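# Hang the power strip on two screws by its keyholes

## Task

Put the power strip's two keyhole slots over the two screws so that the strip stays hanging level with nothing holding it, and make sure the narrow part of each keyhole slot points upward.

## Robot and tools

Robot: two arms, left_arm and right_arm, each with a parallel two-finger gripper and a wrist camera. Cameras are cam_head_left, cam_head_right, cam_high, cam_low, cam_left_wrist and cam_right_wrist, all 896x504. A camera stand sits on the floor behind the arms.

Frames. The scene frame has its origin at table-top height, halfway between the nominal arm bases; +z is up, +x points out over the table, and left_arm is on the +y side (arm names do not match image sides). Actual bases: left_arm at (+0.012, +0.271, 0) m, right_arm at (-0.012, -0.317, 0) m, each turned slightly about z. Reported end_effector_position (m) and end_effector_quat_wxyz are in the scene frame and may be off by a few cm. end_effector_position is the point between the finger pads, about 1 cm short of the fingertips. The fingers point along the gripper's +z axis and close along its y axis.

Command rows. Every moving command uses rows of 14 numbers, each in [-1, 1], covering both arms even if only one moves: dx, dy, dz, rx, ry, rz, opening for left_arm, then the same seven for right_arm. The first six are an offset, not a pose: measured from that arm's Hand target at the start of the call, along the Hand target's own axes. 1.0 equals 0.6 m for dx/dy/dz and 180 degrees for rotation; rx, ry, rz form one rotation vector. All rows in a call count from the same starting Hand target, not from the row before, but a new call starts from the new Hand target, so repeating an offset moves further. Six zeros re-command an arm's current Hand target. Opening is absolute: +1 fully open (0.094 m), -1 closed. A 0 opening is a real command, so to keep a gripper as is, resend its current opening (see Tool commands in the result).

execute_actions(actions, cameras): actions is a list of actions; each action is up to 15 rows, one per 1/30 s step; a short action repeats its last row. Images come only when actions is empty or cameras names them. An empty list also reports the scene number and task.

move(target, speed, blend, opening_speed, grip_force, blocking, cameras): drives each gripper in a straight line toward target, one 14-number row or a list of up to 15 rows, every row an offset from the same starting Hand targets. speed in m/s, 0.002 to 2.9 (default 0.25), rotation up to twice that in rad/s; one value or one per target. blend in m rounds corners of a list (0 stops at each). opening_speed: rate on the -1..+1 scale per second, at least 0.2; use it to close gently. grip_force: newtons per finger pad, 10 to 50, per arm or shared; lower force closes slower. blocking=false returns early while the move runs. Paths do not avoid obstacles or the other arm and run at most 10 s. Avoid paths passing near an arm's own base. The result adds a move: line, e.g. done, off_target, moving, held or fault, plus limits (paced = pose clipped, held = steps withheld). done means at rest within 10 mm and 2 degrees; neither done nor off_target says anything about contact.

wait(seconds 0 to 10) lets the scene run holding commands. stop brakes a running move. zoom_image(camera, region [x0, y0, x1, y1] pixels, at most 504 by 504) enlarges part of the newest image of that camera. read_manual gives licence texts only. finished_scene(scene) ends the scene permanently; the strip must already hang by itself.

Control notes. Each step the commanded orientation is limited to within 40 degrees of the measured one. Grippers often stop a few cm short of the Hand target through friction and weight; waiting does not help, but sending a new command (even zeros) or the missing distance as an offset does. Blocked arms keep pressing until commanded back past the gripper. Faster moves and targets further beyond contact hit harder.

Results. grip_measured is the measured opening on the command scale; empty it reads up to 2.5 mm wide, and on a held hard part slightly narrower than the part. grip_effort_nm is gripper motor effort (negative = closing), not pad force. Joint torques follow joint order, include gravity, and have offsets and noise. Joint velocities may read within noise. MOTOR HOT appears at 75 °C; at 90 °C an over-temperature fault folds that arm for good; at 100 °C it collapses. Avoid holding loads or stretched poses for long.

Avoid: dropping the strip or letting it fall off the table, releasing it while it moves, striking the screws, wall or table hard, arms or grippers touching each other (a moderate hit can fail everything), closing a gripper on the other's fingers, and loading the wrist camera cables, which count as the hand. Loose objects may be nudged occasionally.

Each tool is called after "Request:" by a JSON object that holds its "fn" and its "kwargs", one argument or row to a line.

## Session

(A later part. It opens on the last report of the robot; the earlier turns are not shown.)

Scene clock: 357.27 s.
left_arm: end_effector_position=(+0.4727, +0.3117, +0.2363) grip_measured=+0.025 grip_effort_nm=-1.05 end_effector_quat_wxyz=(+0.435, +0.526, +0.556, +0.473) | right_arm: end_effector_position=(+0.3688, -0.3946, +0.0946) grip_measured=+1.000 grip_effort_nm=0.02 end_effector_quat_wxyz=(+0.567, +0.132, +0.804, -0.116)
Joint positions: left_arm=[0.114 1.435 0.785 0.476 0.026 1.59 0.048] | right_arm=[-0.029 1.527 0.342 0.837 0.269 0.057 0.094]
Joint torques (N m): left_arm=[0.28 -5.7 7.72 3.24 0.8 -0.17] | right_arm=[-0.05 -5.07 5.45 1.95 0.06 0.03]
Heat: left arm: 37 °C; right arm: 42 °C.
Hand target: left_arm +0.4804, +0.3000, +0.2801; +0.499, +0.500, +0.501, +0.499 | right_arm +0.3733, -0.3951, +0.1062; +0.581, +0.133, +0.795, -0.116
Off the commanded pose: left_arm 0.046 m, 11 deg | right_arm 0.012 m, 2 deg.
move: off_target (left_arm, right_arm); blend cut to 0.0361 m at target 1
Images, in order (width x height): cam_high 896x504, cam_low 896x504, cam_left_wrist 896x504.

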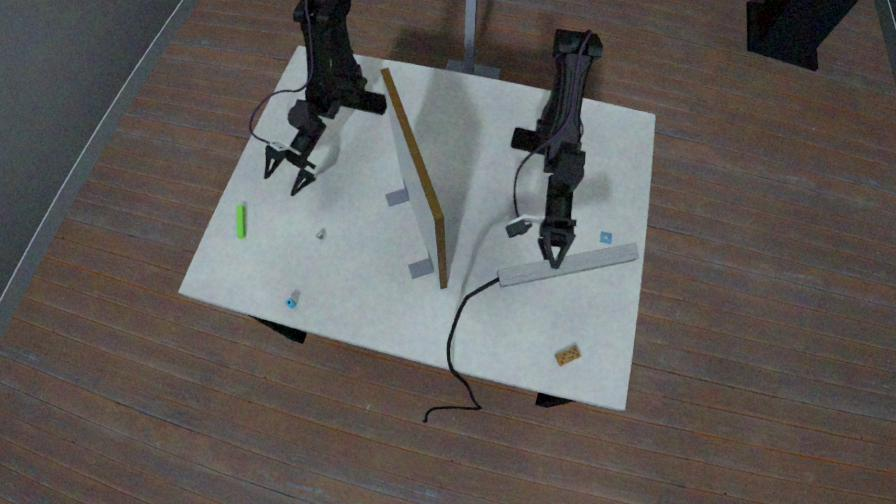

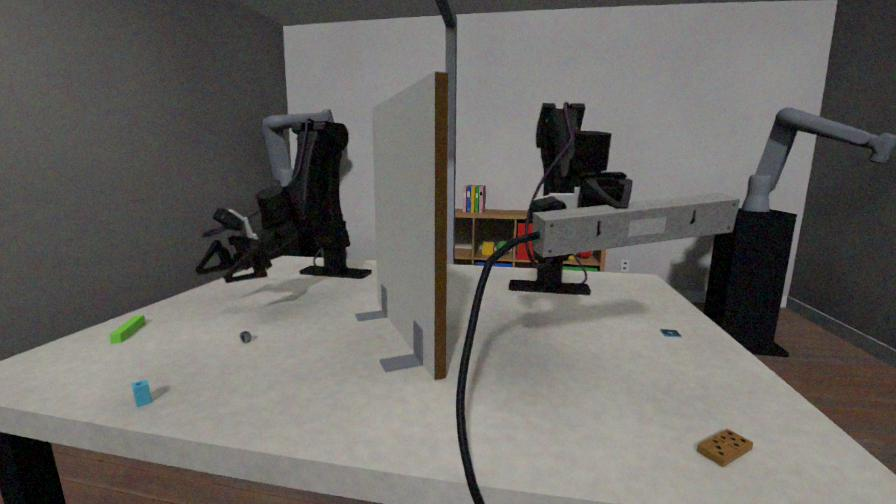

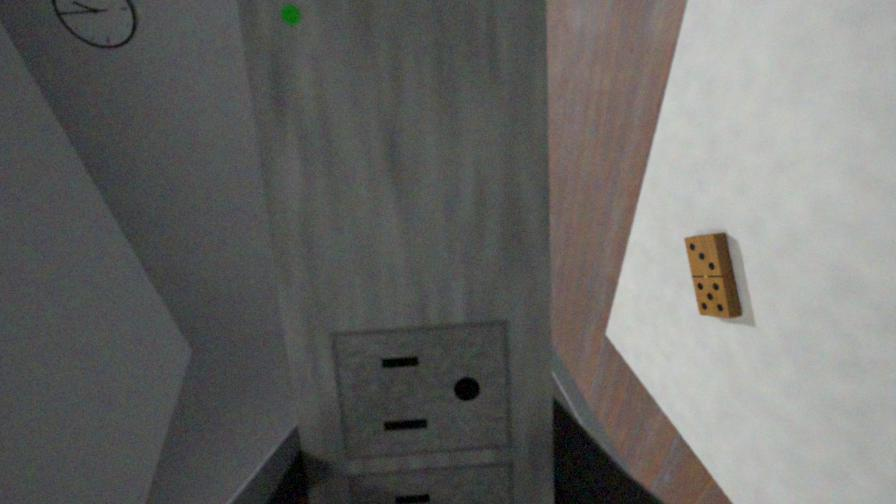

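Request:
{"fn": "move", "kwargs": {
  "target": [
    [-0.1833,-0.0667,-0.1673,-0.0426,-0.2218,-0.0156,-0.4,0,0,0,0,0,0,1],
    [-0.4083,-0.15,-0.3357,-0.0374,-0.4315,-0.0302,-0.4,0,0,0,0,0,0,1]
  ],
  "speed": 0.15,
  "blend": 0.03,
  "cameras": ["all"]
}}

Scene clock: 429.00 s.
left_arm: end_effector_position=(+0.3522, +0.1833, +0.1662) grip_measured=+0.025 grip_effort_nm=-1.05 end_effector_quat_wxyz=(+0.642, +0.599, +0.365, +0.308) | right_arm: end_effector_position=(+0.3688, -0.3946, +0.0946) grip_measured=+1.000 grip_effort_nm=0.02 end_effector_quat_wxyz=(+0.567, +0.132, +0.804, -0.116)
Joint positions: left_arm=[0.068 1.474 0.179 1.314 0.626 1.46 0.048] | right_arm=[-0.029 1.527 0.342 0.837 0.269 0.057 0.094]
Joint torques (N m): left_arm=[-9.48 -3.26 4.75 2.5 5.29 -0.26] | right_arm=[-0.03 -5.07 5.42 1.98 0.1 -0.02]
Heat: left arm: 48 °C; right arm: 43 °C.
Hand target: left_arm +0.2790, +0.0548, +0.1907; +0.745, +0.651, +0.103, +0.105 | right_arm +0.3733, -0.3951, +0.1062; +0.581, +0.133, +0.795, -0.116
Off the commanded pose: left_arm 0.150 m, 45 deg; orientation clipped | right_arm 0.012 m, 2 deg.
move: off_target (left_arm, right_arm); limits=paced

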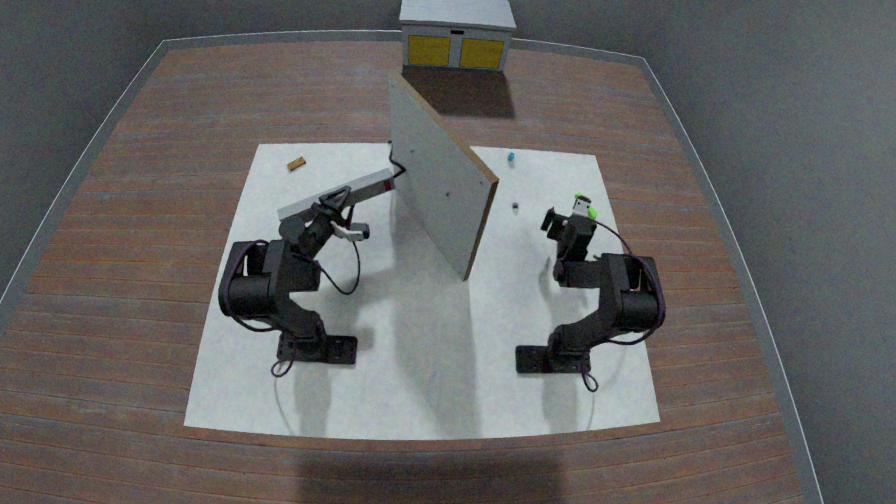

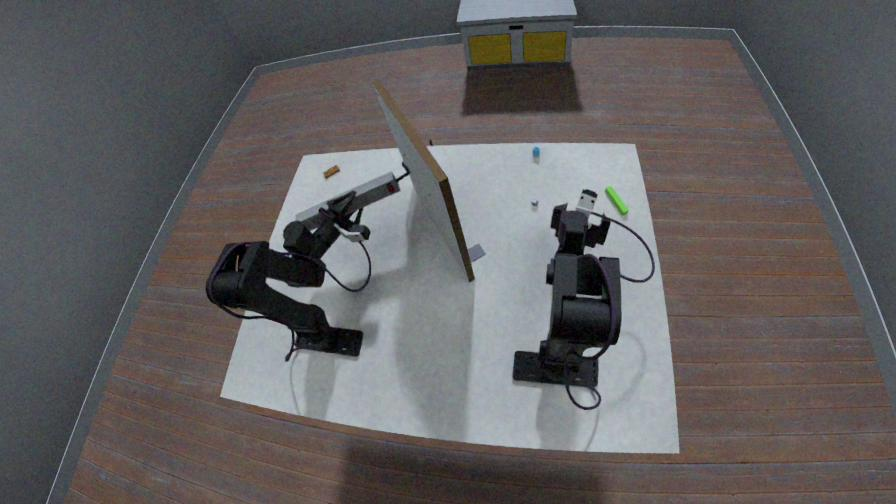

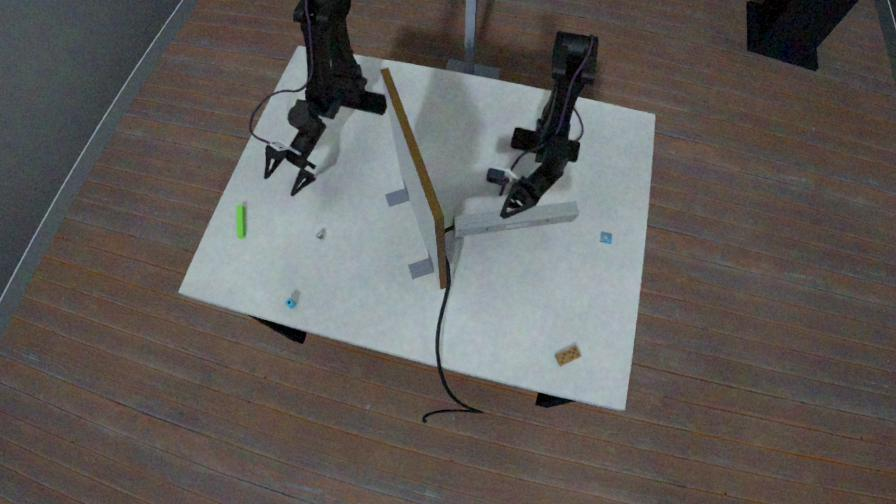

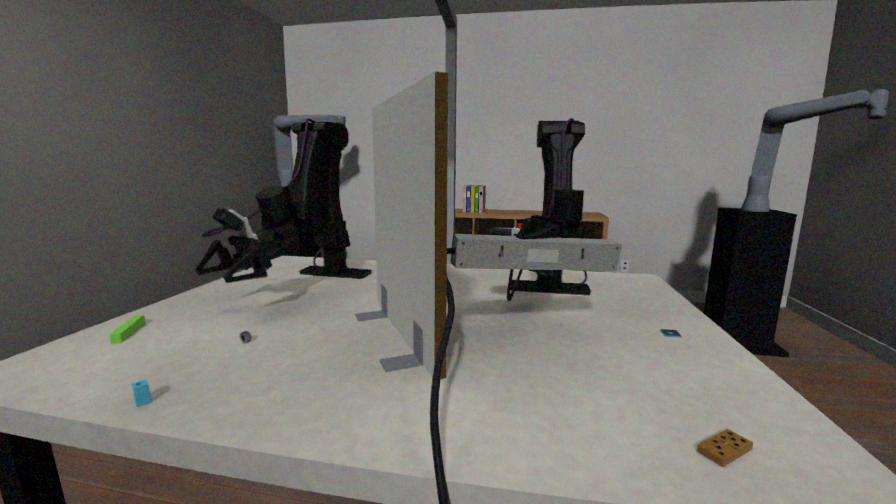

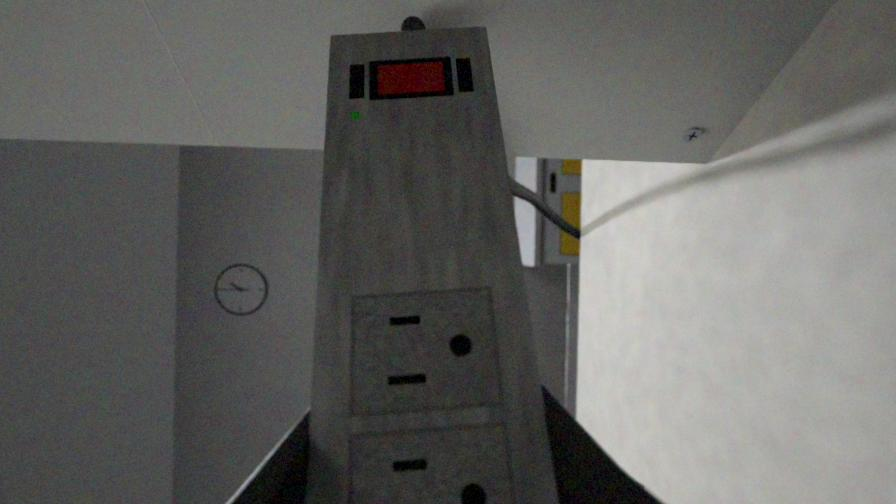

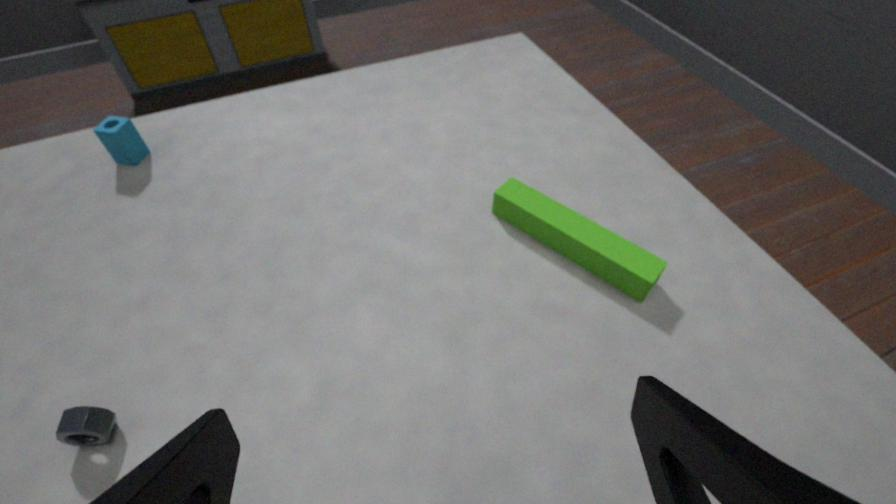

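Request:
{"fn": "move", "kwargs": {
  "target": [0.2233,0.0542,-0.267,0.0228,0.2232,-0.009,-0.4,0,0,0,0,0,0,1],
  "speed": 0.2,
  "cameras": ["cam_high","cam_low","cam_left_wrist","cam_head_left"]
}}

Scene clock: 439.40 s.
left_arm: end_effector_position=(+0.3599, +0.2603, +0.1782) grip_measured=+0.025 grip_effort_nm=-1.05 end_effector_quat_wxyz=(+0.626, +0.590, +0.402, +0.314) | right_arm: end_effector_position=(+0.3688, -0.3946, +0.0946) grip_measured=+1.000 grip_effort_nm=0.02 end_effector_quat_wxyz=(+0.567, +0.132, +0.804, -0.116)
Joint positions: left_arm=[0.396 1.397 0.276 1.089 0.885 1.462 0.048] | right_arm=[-0.029 1.527 0.342 0.837 0.269 0.057 0.094]
Joint torques (N m): left_arm=[-0.29 -5.74 8.64 1.22 0.73 -0.12] | right_arm=[-0.03 -5.04 5.42 1.96 0.09 0.02]
Heat: left arm: 47 °C; right arm: 43 °C.
Hand target: left_arm +0.3600, +0.2499, +0.1999; +0.642, +0.600, +0.365, +0.308 | right_arm +0.3733, -0.3951, +0.1062; +0.581, +0.133, +0.795, -0.116
Off the commanded pose: left_arm 0.024 m, 5 deg | right_arm 0.012 m, 2 deg.
move: off_target (left_arm, right_arm)
Images, in order (width x height): cam_head_left 896x504, cam_high 896x504, cam_low 896x504, cam_left_wrist 896x504.

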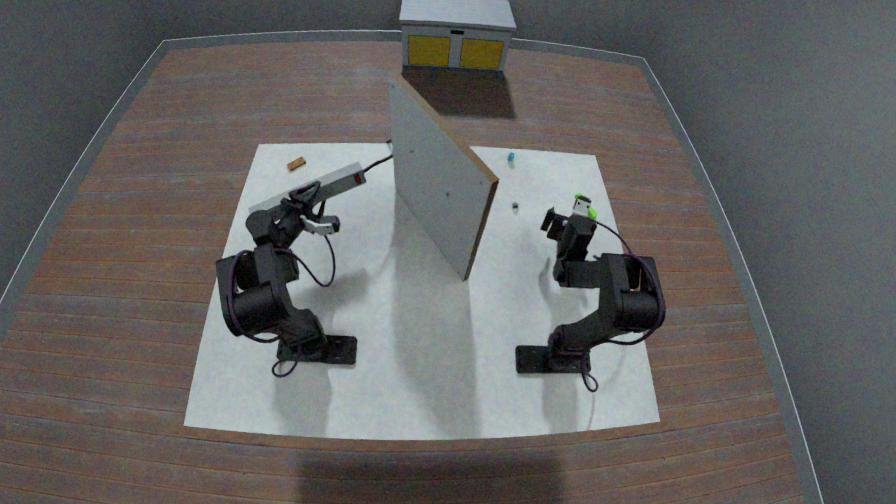

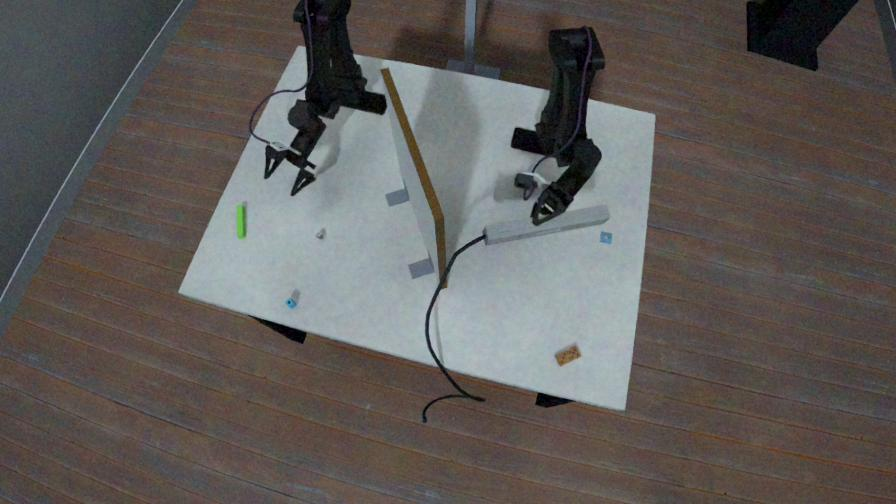

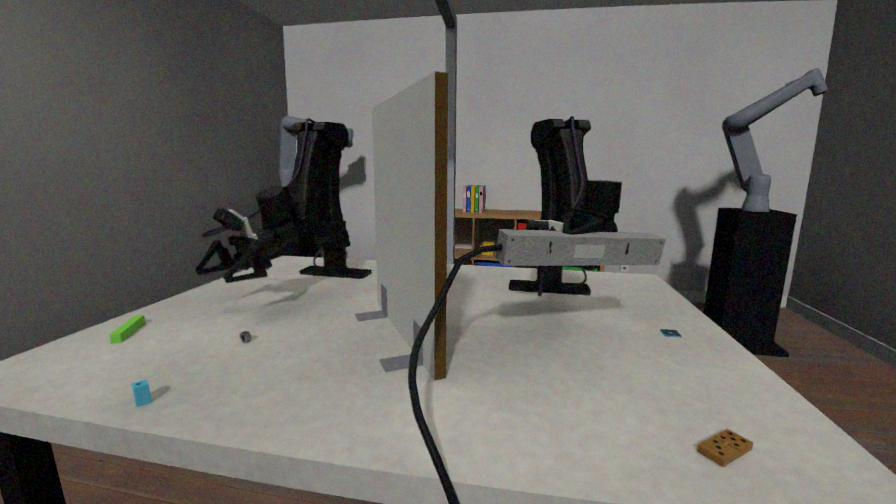

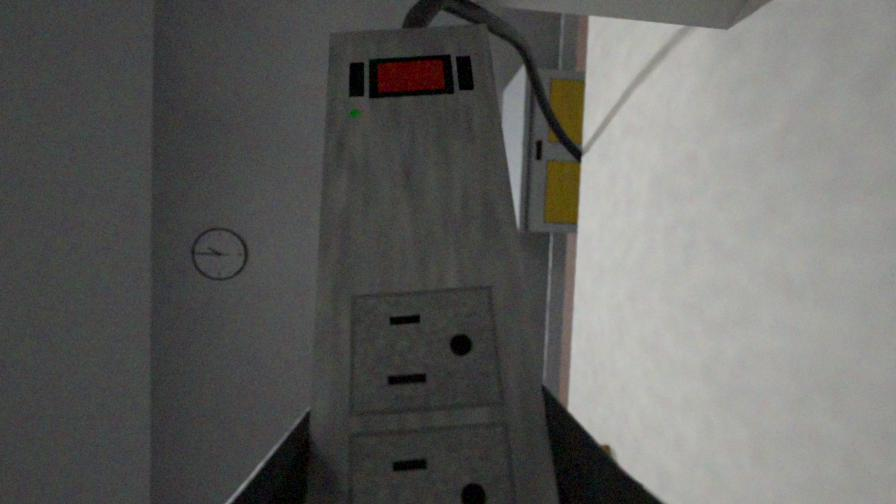

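Request:
{"fn": "move", "kwargs": {
  "target": [0.0148,0.0347,0.0285,0.4902,0.1257,-0.0755,-0.4,0,0,0,0,0,0,1],
  "speed": 0.2,
  "cameras": ["cam_high","cam_low","cam_left_wrist","cam_head_left"]
}}

Scene clock: 499.73 s.
left_arm: end_effector_position=(+0.4027, +0.2548, +0.2214) grip_measured=+0.025 grip_effort_nm=-1.05 end_effector_quat_wxyz=(+0.083, +0.748, +0.653, +0.084) | right_arm: end_effector_position=(+0.3688, -0.3946, +0.0946) grip_measured=+1.000 grip_effort_nm=0.02 end_effector_quat_wxyz=(+0.567, +0.132, +0.804, -0.116)
Joint positions: left_arm=[-0.024 1.872 2.015 -1.477 0.005 1.663 0.048] | right_arm=[-0.029 1.527 0.342 0.837 0.269 0.057 0.094]
Joint torques (N m): left_arm=[-0.81 -6.75 8.42 -0.71 -0.01 0.26] | right_arm=[0.01 -5 5.37 2 0.1 0.03]
Heat: left arm: 40 °C; right arm: 43 °C.
Hand target: left_arm +0.3800, +0.2498, +0.2200; +0.000, +0.766, +0.643, +0.000 | right_arm +0.3733, -0.3951, +0.1062; +0.581, +0.133, +0.795, -0.116
Off the commanded pose: left_arm 0.023 m, 14 deg | right_arm 0.012 m, 2 deg.
joint sent to its limit (left arm) — joint 4 (wrist pitch), lower limit. The joint targets are off in position and orientation.
move: off_target (left_arm, right_arm)
Images, in order (width x height): cam_head_left 896x504, cam_high 896x504, cam_low 896x504, cam_left_wrist 896x504.

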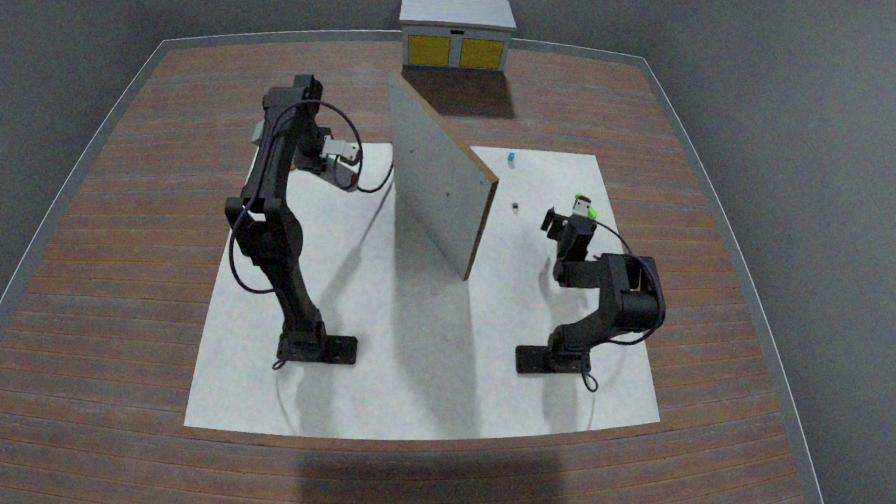

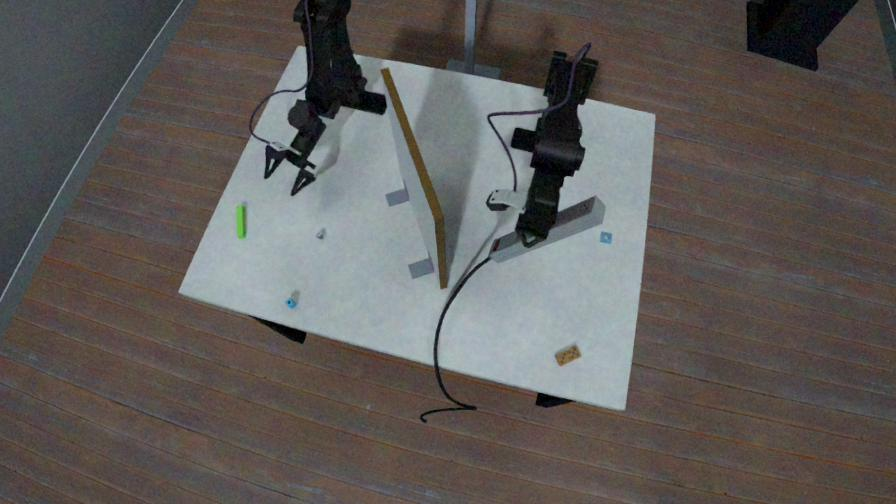

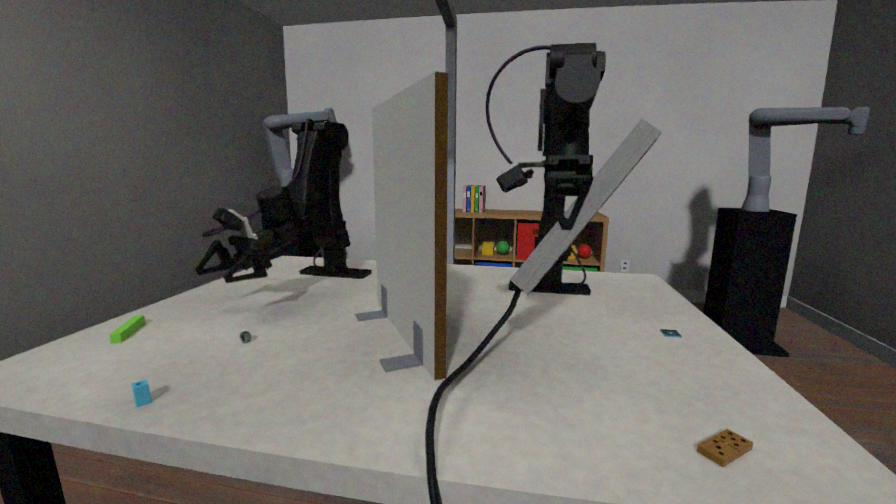

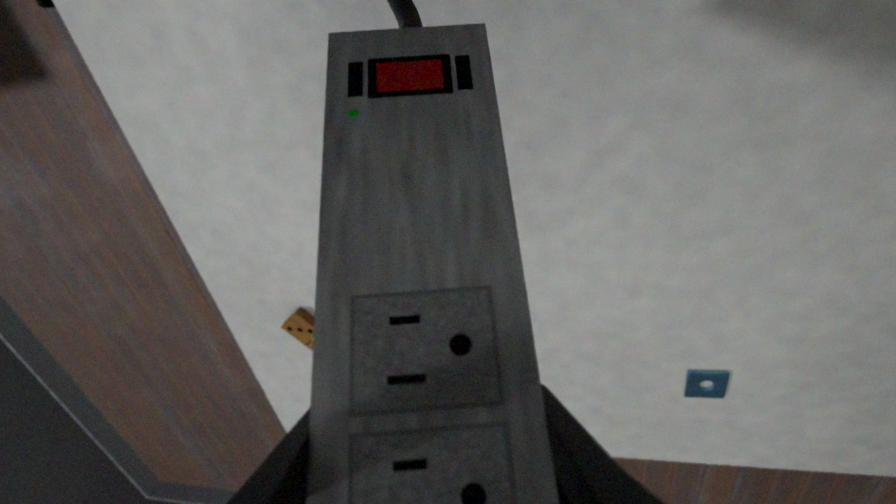

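Request:
{"fn": "move", "kwargs": {
  "target": [
    [0,0,0.13,0,0,0,-0.4,0,0,0,0,0,0,1],
    [0,0,0.25,0,0,0,-0.4,0,0,0,0,0,0,1]
  ],
  "speed": [0.15,0.05],
  "blend": 0.01,
  "cameras": ["cam_low","cam_left_wrist"]
}}

Scene clock: 507.13 s.
left_arm: end_effector_position=(+0.4061, +0.2715, +0.0909) grip_measured=+0.025 grip_effort_nm=-1.05 end_effector_quat_wxyz=(+0.024, +0.733, +0.677, +0.062) | right_arm: end_effector_position=(+0.3688, -0.3946, +0.0946) grip_measured=+1.000 grip_effort_nm=0.02 end_effector_quat_wxyz=(+0.567, +0.132, +0.804, -0.116)
Joint positions: left_arm=[-0.007 1.931 1.586 -1.104 -0.052 1.629 0.048] | right_arm=[-0.029 1.527 0.342 0.837 0.269 0.057 0.094]
Joint torques (N m): left_arm=[-1.89 -6.34 4.11 -0.4 0.57 0.66] | right_arm=[0.01 -5.15 5.37 1.95 0.12 0]
Heat: left arm: 39 °C; right arm: 43 °C.
Hand target: left_arm +0.3801, +0.2498, +0.0700; +0.000, +0.766, +0.643, +0.000 | right_arm +0.3733, -0.3951, +0.1062; +0.581, +0.133, +0.795, -0.116
Off the commanded pose: left_arm 0.040 m, 9 deg | right_arm 0.012 m, 2 deg.
move: off_target (left_arm, right_arm)
Images, in order (width x height): cam_low 896x504, cam_left_wrist 896x504.

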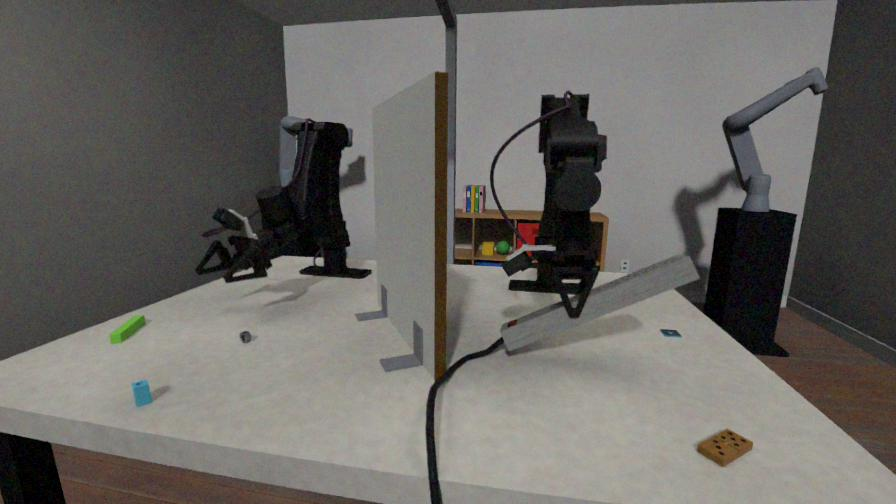

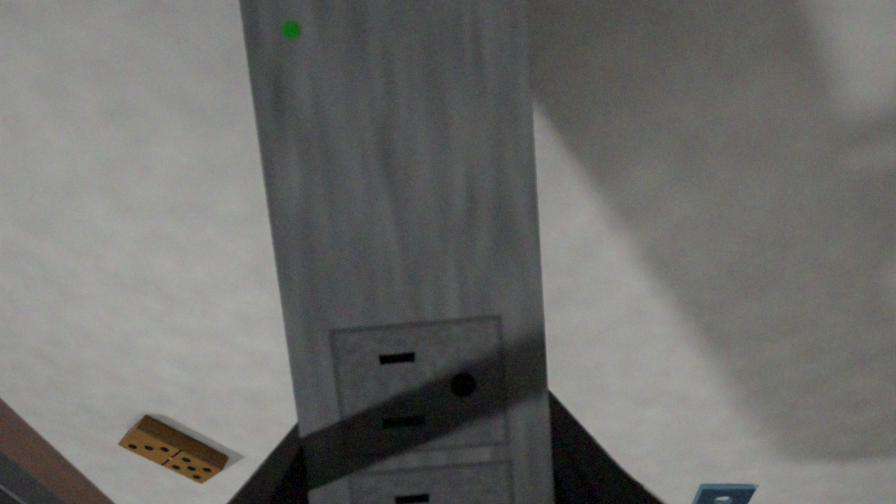

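Request:
{"fn": "move", "kwargs": {
  "target": [0.0363,0.0138,0.09,0,0,0,-0.4,0,0,0,0,0,0,1],
  "speed": 0.04,
  "cameras": ["cam_low","cam_left_wrist","cam_high"]
}}

Scene clock: 515.00 s.
left_arm: end_effector_position=(+0.4121, +0.2916, +0.0321) grip_measured=+0.025 grip_effort_nm=-1.05 end_effector_quat_wxyz=(+0.013, +0.720, +0.692, +0.052) | right_arm: end_effector_position=(+0.3688, -0.3946, +0.0946) grip_measured=+1.000 grip_effort_nm=0.02 end_effector_quat_wxyz=(+0.567, +0.132, +0.804, -0.116)
Joint positions: left_arm=[0.043 2.026 1.486 -0.936 -0.052 1.639 0.048] | right_arm=[-0.029 1.527 0.342 0.837 0.269 0.057 0.094]
Joint torques (N m): left_arm=[-1.63 -7.08 4.42 -0.24 0.58 1.17] | right_arm=[0.01 -5.11 5.41 1.95 0.09 -0.01]
Heat: left arm: 38 °C; right arm: 43 °C.
Hand target: left_arm +0.3921, +0.2698, +0.0160; +0.000, +0.766, +0.643, +0.000 | right_arm +0.3733, -0.3951, +0.1062; +0.581, +0.133, +0.795, -0.116
Off the commanded pose: left_arm 0.034 m, 10 deg | right_arm 0.012 m, 2 deg.
move: off_target (left_arm, right_arm)
Images, in order (width x height): cam_high 896x504, cam_low 896x504, cam_left_wrist 896x504.

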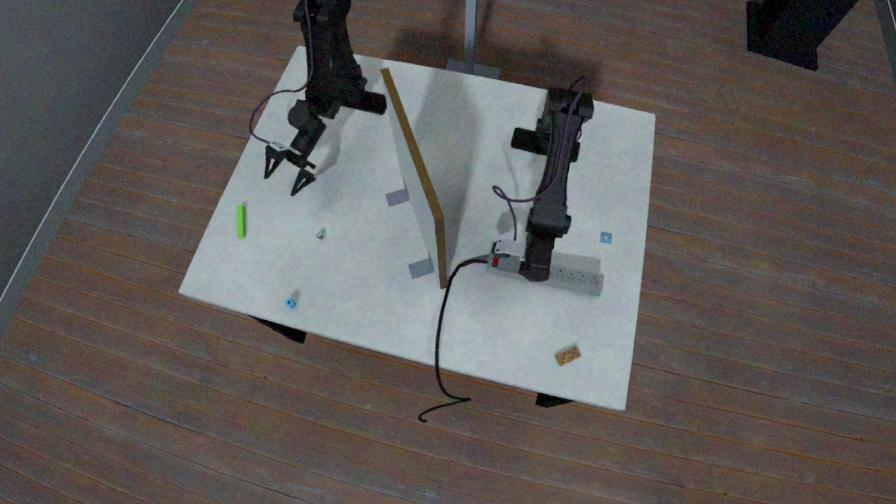

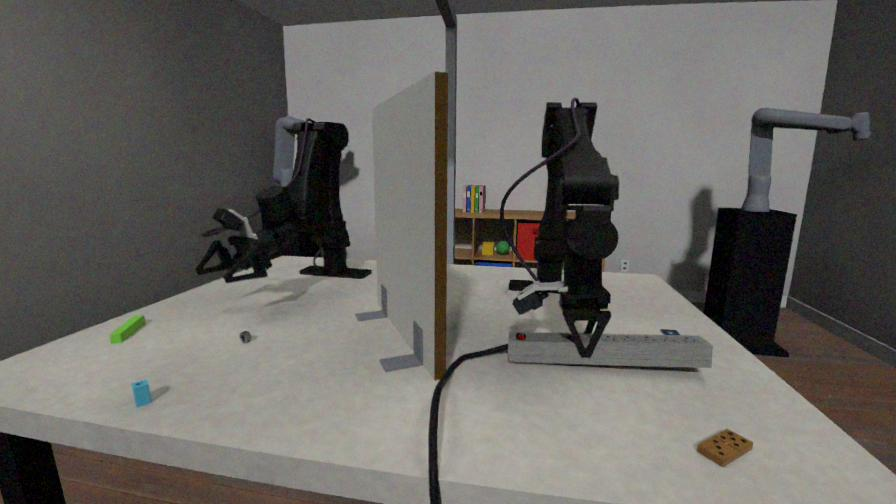

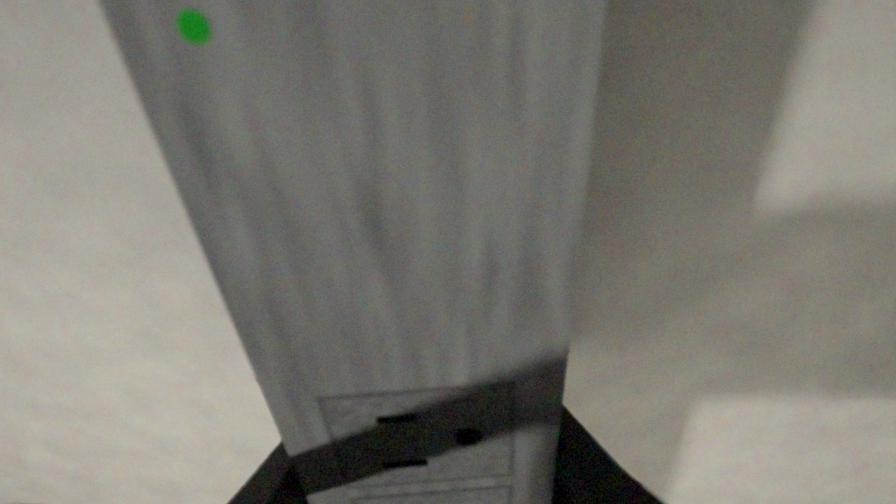

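Request:
{"fn": "move", "kwargs": {
  "target": [0,0,-0.005,0,0,0.111,-0.4,0,0,0,0,0,0,1],
  "speed": 0.06,
  "cameras": ["cam_low","cam_left_wrist","cam_high"]
}}

Scene clock: 527.53 s.
left_arm: end_effector_position=(+0.4337, +0.2857, +0.0349) grip_measured=+0.025 grip_effort_nm=-1.05 end_effector_quat_wxyz=(+0.045, +0.803, +0.589, +0.079) | right_arm: end_effector_position=(+0.3688, -0.3946, +0.0946) grip_measured=+1.000 grip_effort_nm=0.02 end_effector_quat_wxyz=(+0.567, +0.132, +0.804, -0.116)
Joint positions: left_arm=[0.043 2.026 1.486 -0.85 -0.015 1.902 0.048] | right_arm=[-0.029 1.527 0.342 0.837 0.269 0.057 0.094]
Joint torques (N m): left_arm=[-1.32 -7.9 4.67 -1.02 0.25 2.18] | right_arm=[-0.03 -5.11 5.49 1.95 0.12 0.02]
Heat: left arm: 37 °C; right arm: 43 °C.
Hand target: left_arm +0.3920, +0.2699, +0.0190; +0.000, +0.866, +0.500, +0.000 | right_arm +0.3733, -0.3951, +0.1062; +0.581, +0.133, +0.795, -0.116
Off the commanded pose: left_arm 0.047 m, 16 deg | right_arm 0.012 m, 2 deg.
move: off_target (left_arm, right_arm)
Images, in order (width x height): cam_high 896x504, cam_low 896x504, cam_left_wrist 896x504.

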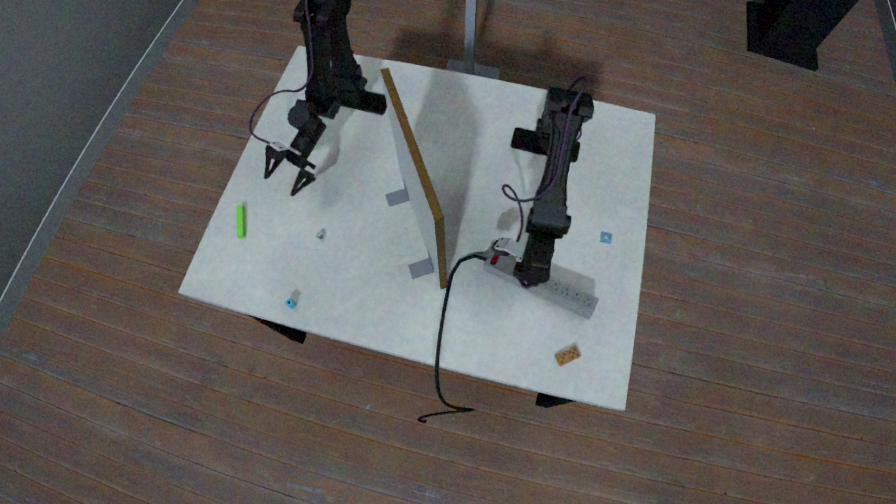

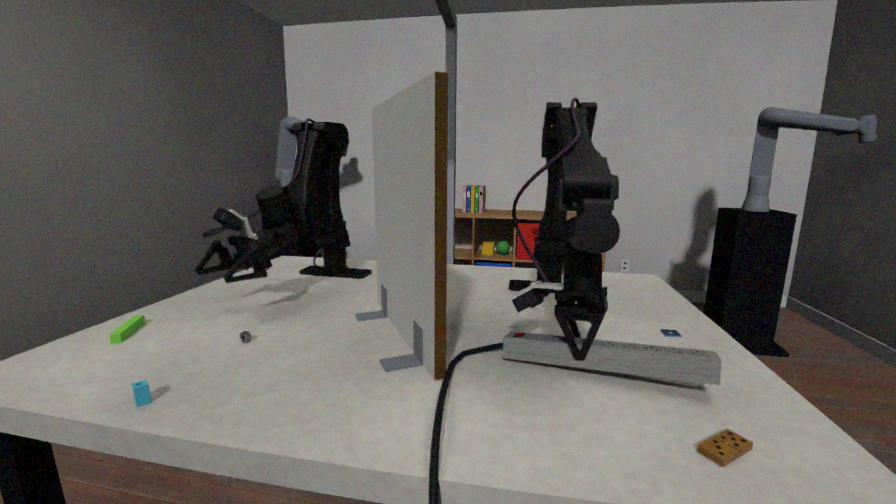

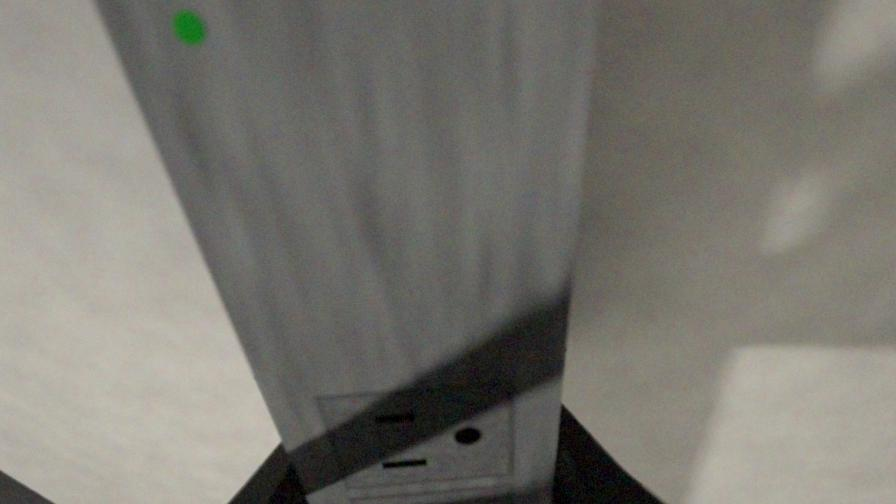

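Request:
{"fn": "move", "kwargs": {
  "target": [
    [0,0,-0.055,0,0,0,-0.4,0,0,0,0,0,0,1],
    [0,0,-0.055,0,0,-0.01,-0.4,0,0,0,0,0,0,1]
  ],
  "speed": 0.06,
  "cameras": ["cam_low","cam_left_wrist","cam_high"]
}}

Scene clock: 533.90 s.
left_arm: end_effector_position=(+0.4382, +0.2876, +0.0474) grip_measured=+0.025 grip_effort_nm=-1.05 end_effector_quat_wxyz=(+0.041, +0.809, +0.580, +0.084) | right_arm: end_effector_position=(+0.3688, -0.3946, +0.0946) grip_measured=+1.000 grip_effort_nm=0.02 end_effector_quat_wxyz=(+0.567, +0.132, +0.804, -0.116)
Joint positions: left_arm=[0.043 2.026 1.537 -0.896 -0.026 1.926 0.048] | right_arm=[-0.029 1.527 0.342 0.837 0.269 0.057 0.094]
Joint torques (N m): left_arm=[-1.43 -10.47 7.08 -1.65 0.36 1.56] | right_arm=[-0.02 -5.05 5.35 1.95 0.11 0]
Heat: left arm: 37 °C; right arm: 43 °C.
Hand target: left_arm +0.3920, +0.2698, +0.0520; +0.000, +0.858, +0.514, +0.000 | right_arm +0.3733, -0.3951, +0.1062; +0.581, +0.133, +0.795, -0.116
Off the commanded pose: left_arm 0.050 m, 14 deg | right_arm 0.012 m, 2 deg.
move: off_target (left_arm, right_arm)
Images, in order (width x height): cam_high 896x504, cam_low 896x504, cam_left_wrist 896x504.

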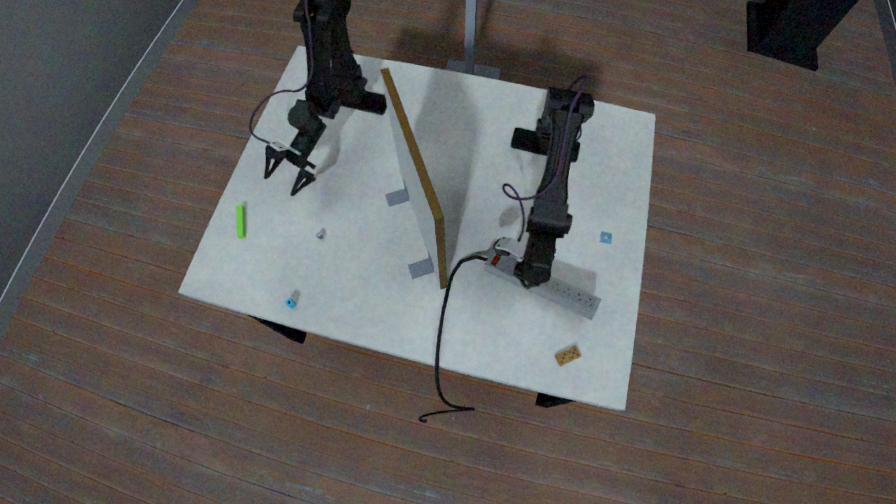

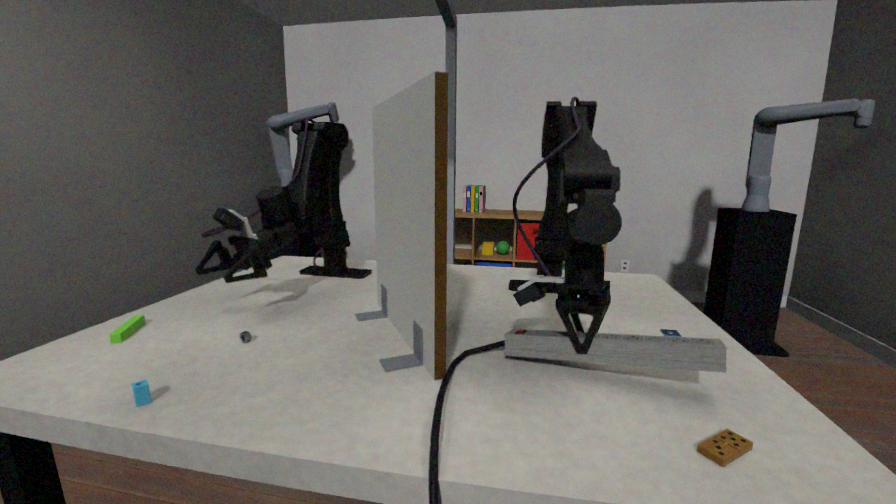

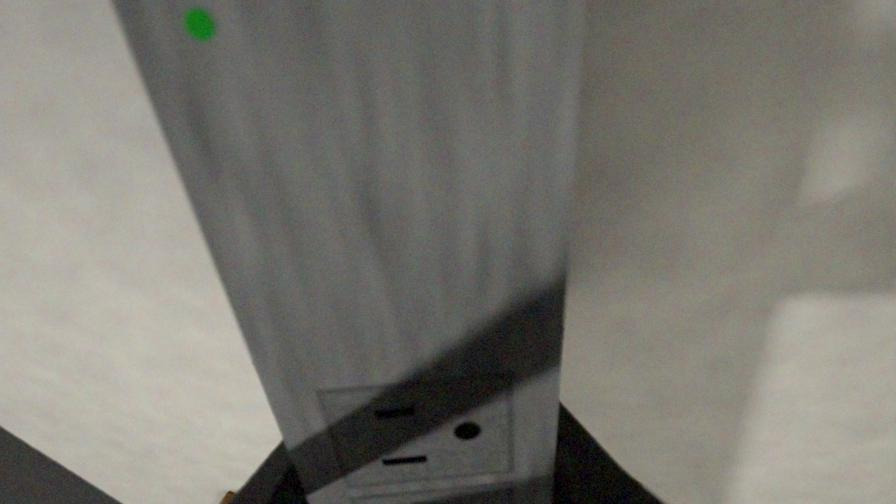

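Request:
{"fn": "move", "kwargs": {
  "target": [-0.03,0,0.045,0,0.04,0,-0.4,0,0,0,0,0,0,1],
  "speed": 0.05,
  "cameras": ["cam_low"]
}}

Scene clock: 540.70 s.
left_arm: end_effector_position=(+0.4332, +0.2837, +0.0370) grip_measured=+0.025 grip_effort_nm=-1.05 end_effector_quat_wxyz=(+0.009, +0.800, +0.585, +0.130) | right_arm: end_effector_position=(+0.3688, -0.3946, +0.0946) grip_measured=+1.000 grip_effort_nm=0.02 end_effector_quat_wxyz=(+0.567, +0.132, +0.804, -0.116)
Joint positions: left_arm=[-0.017 1.991 1.428 -0.79 -0.145 1.86 0.048] | right_arm=[-0.029 1.527 0.342 0.837 0.269 0.057 0.094]
Joint torques (N m): left_arm=[-3.89 -9.85 2.91 -0.97 0.24 1.31] | right_arm=[-0.03 -5.11 5.35 1.99 0.07 0.03]
Heat: left arm: 38 °C; right arm: 43 °C.
Hand target: left_arm +0.3836, +0.2540, +0.0250; -0.032, +0.856, +0.513, +0.054 | right_arm +0.3733, -0.3951, +0.1062; +0.581, +0.133, +0.795, -0.116
Off the commanded pose: left_arm 0.059 m, 14 deg | right_arm 0.012 m, 2 deg.
move: off_target (left_arm, right_arm)
Images, in order (width x height): cam_low 896x504.

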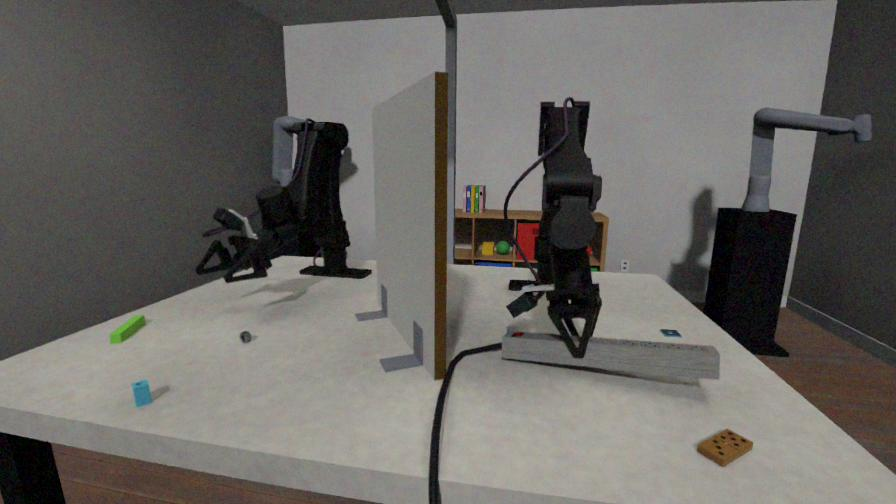

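Request:
{"fn": "move", "kwargs": {
  "target": [0.06,0.0365,0,0.053,-0.075,0,-0.4,0,0,0,0,0,0,1],
  "speed": 0.06,
  "cameras": ["cam_low"]
}}

Scene clock: 555.53 s.
left_arm: end_effector_position=(+0.4543, +0.2968, +0.0317) grip_measured=+0.025 grip_effort_nm=-1.05 end_effector_quat_wxyz=(-0.027, +0.813, +0.581, +0.004) | right_arm: end_effector_position=(+0.3688, -0.3946, +0.0946) grip_measured=+1.000 grip_effort_nm=0.02 end_effector_quat_wxyz=(+0.567, +0.132, +0.804, -0.116)
Joint positions: left_arm=[0.054 2.314 1.951 -1.231 -0.048 1.936 0.048] | right_arm=[-0.029 1.527 0.342 0.837 0.269 0.057 0.094]
Joint torques (N m): left_arm=[-0.87 -9.05 7.69 -1.61 0.78 1.5] | right_arm=[-0.05 -5.16 5.41 1.99 0.1 0.01]
Heat: left arm: 37 °C; right arm: 43 °C.
Hand target: left_arm +0.4197, +0.2752, +0.0295; -0.043, +0.851, +0.516, -0.089 | right_arm +0.3733, -0.3951, +0.1062; +0.581, +0.133, +0.795, -0.116
Off the commanded pose: left_arm 0.041 m, 14 deg | right_arm 0.012 m, 2 deg.
move: off_target (left_arm, right_arm)
Images, in order (width x height): cam_low 896x504.

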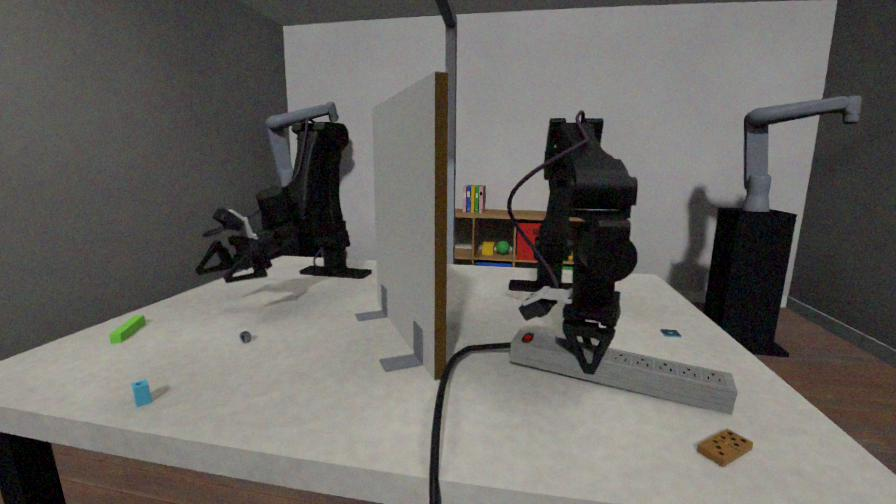

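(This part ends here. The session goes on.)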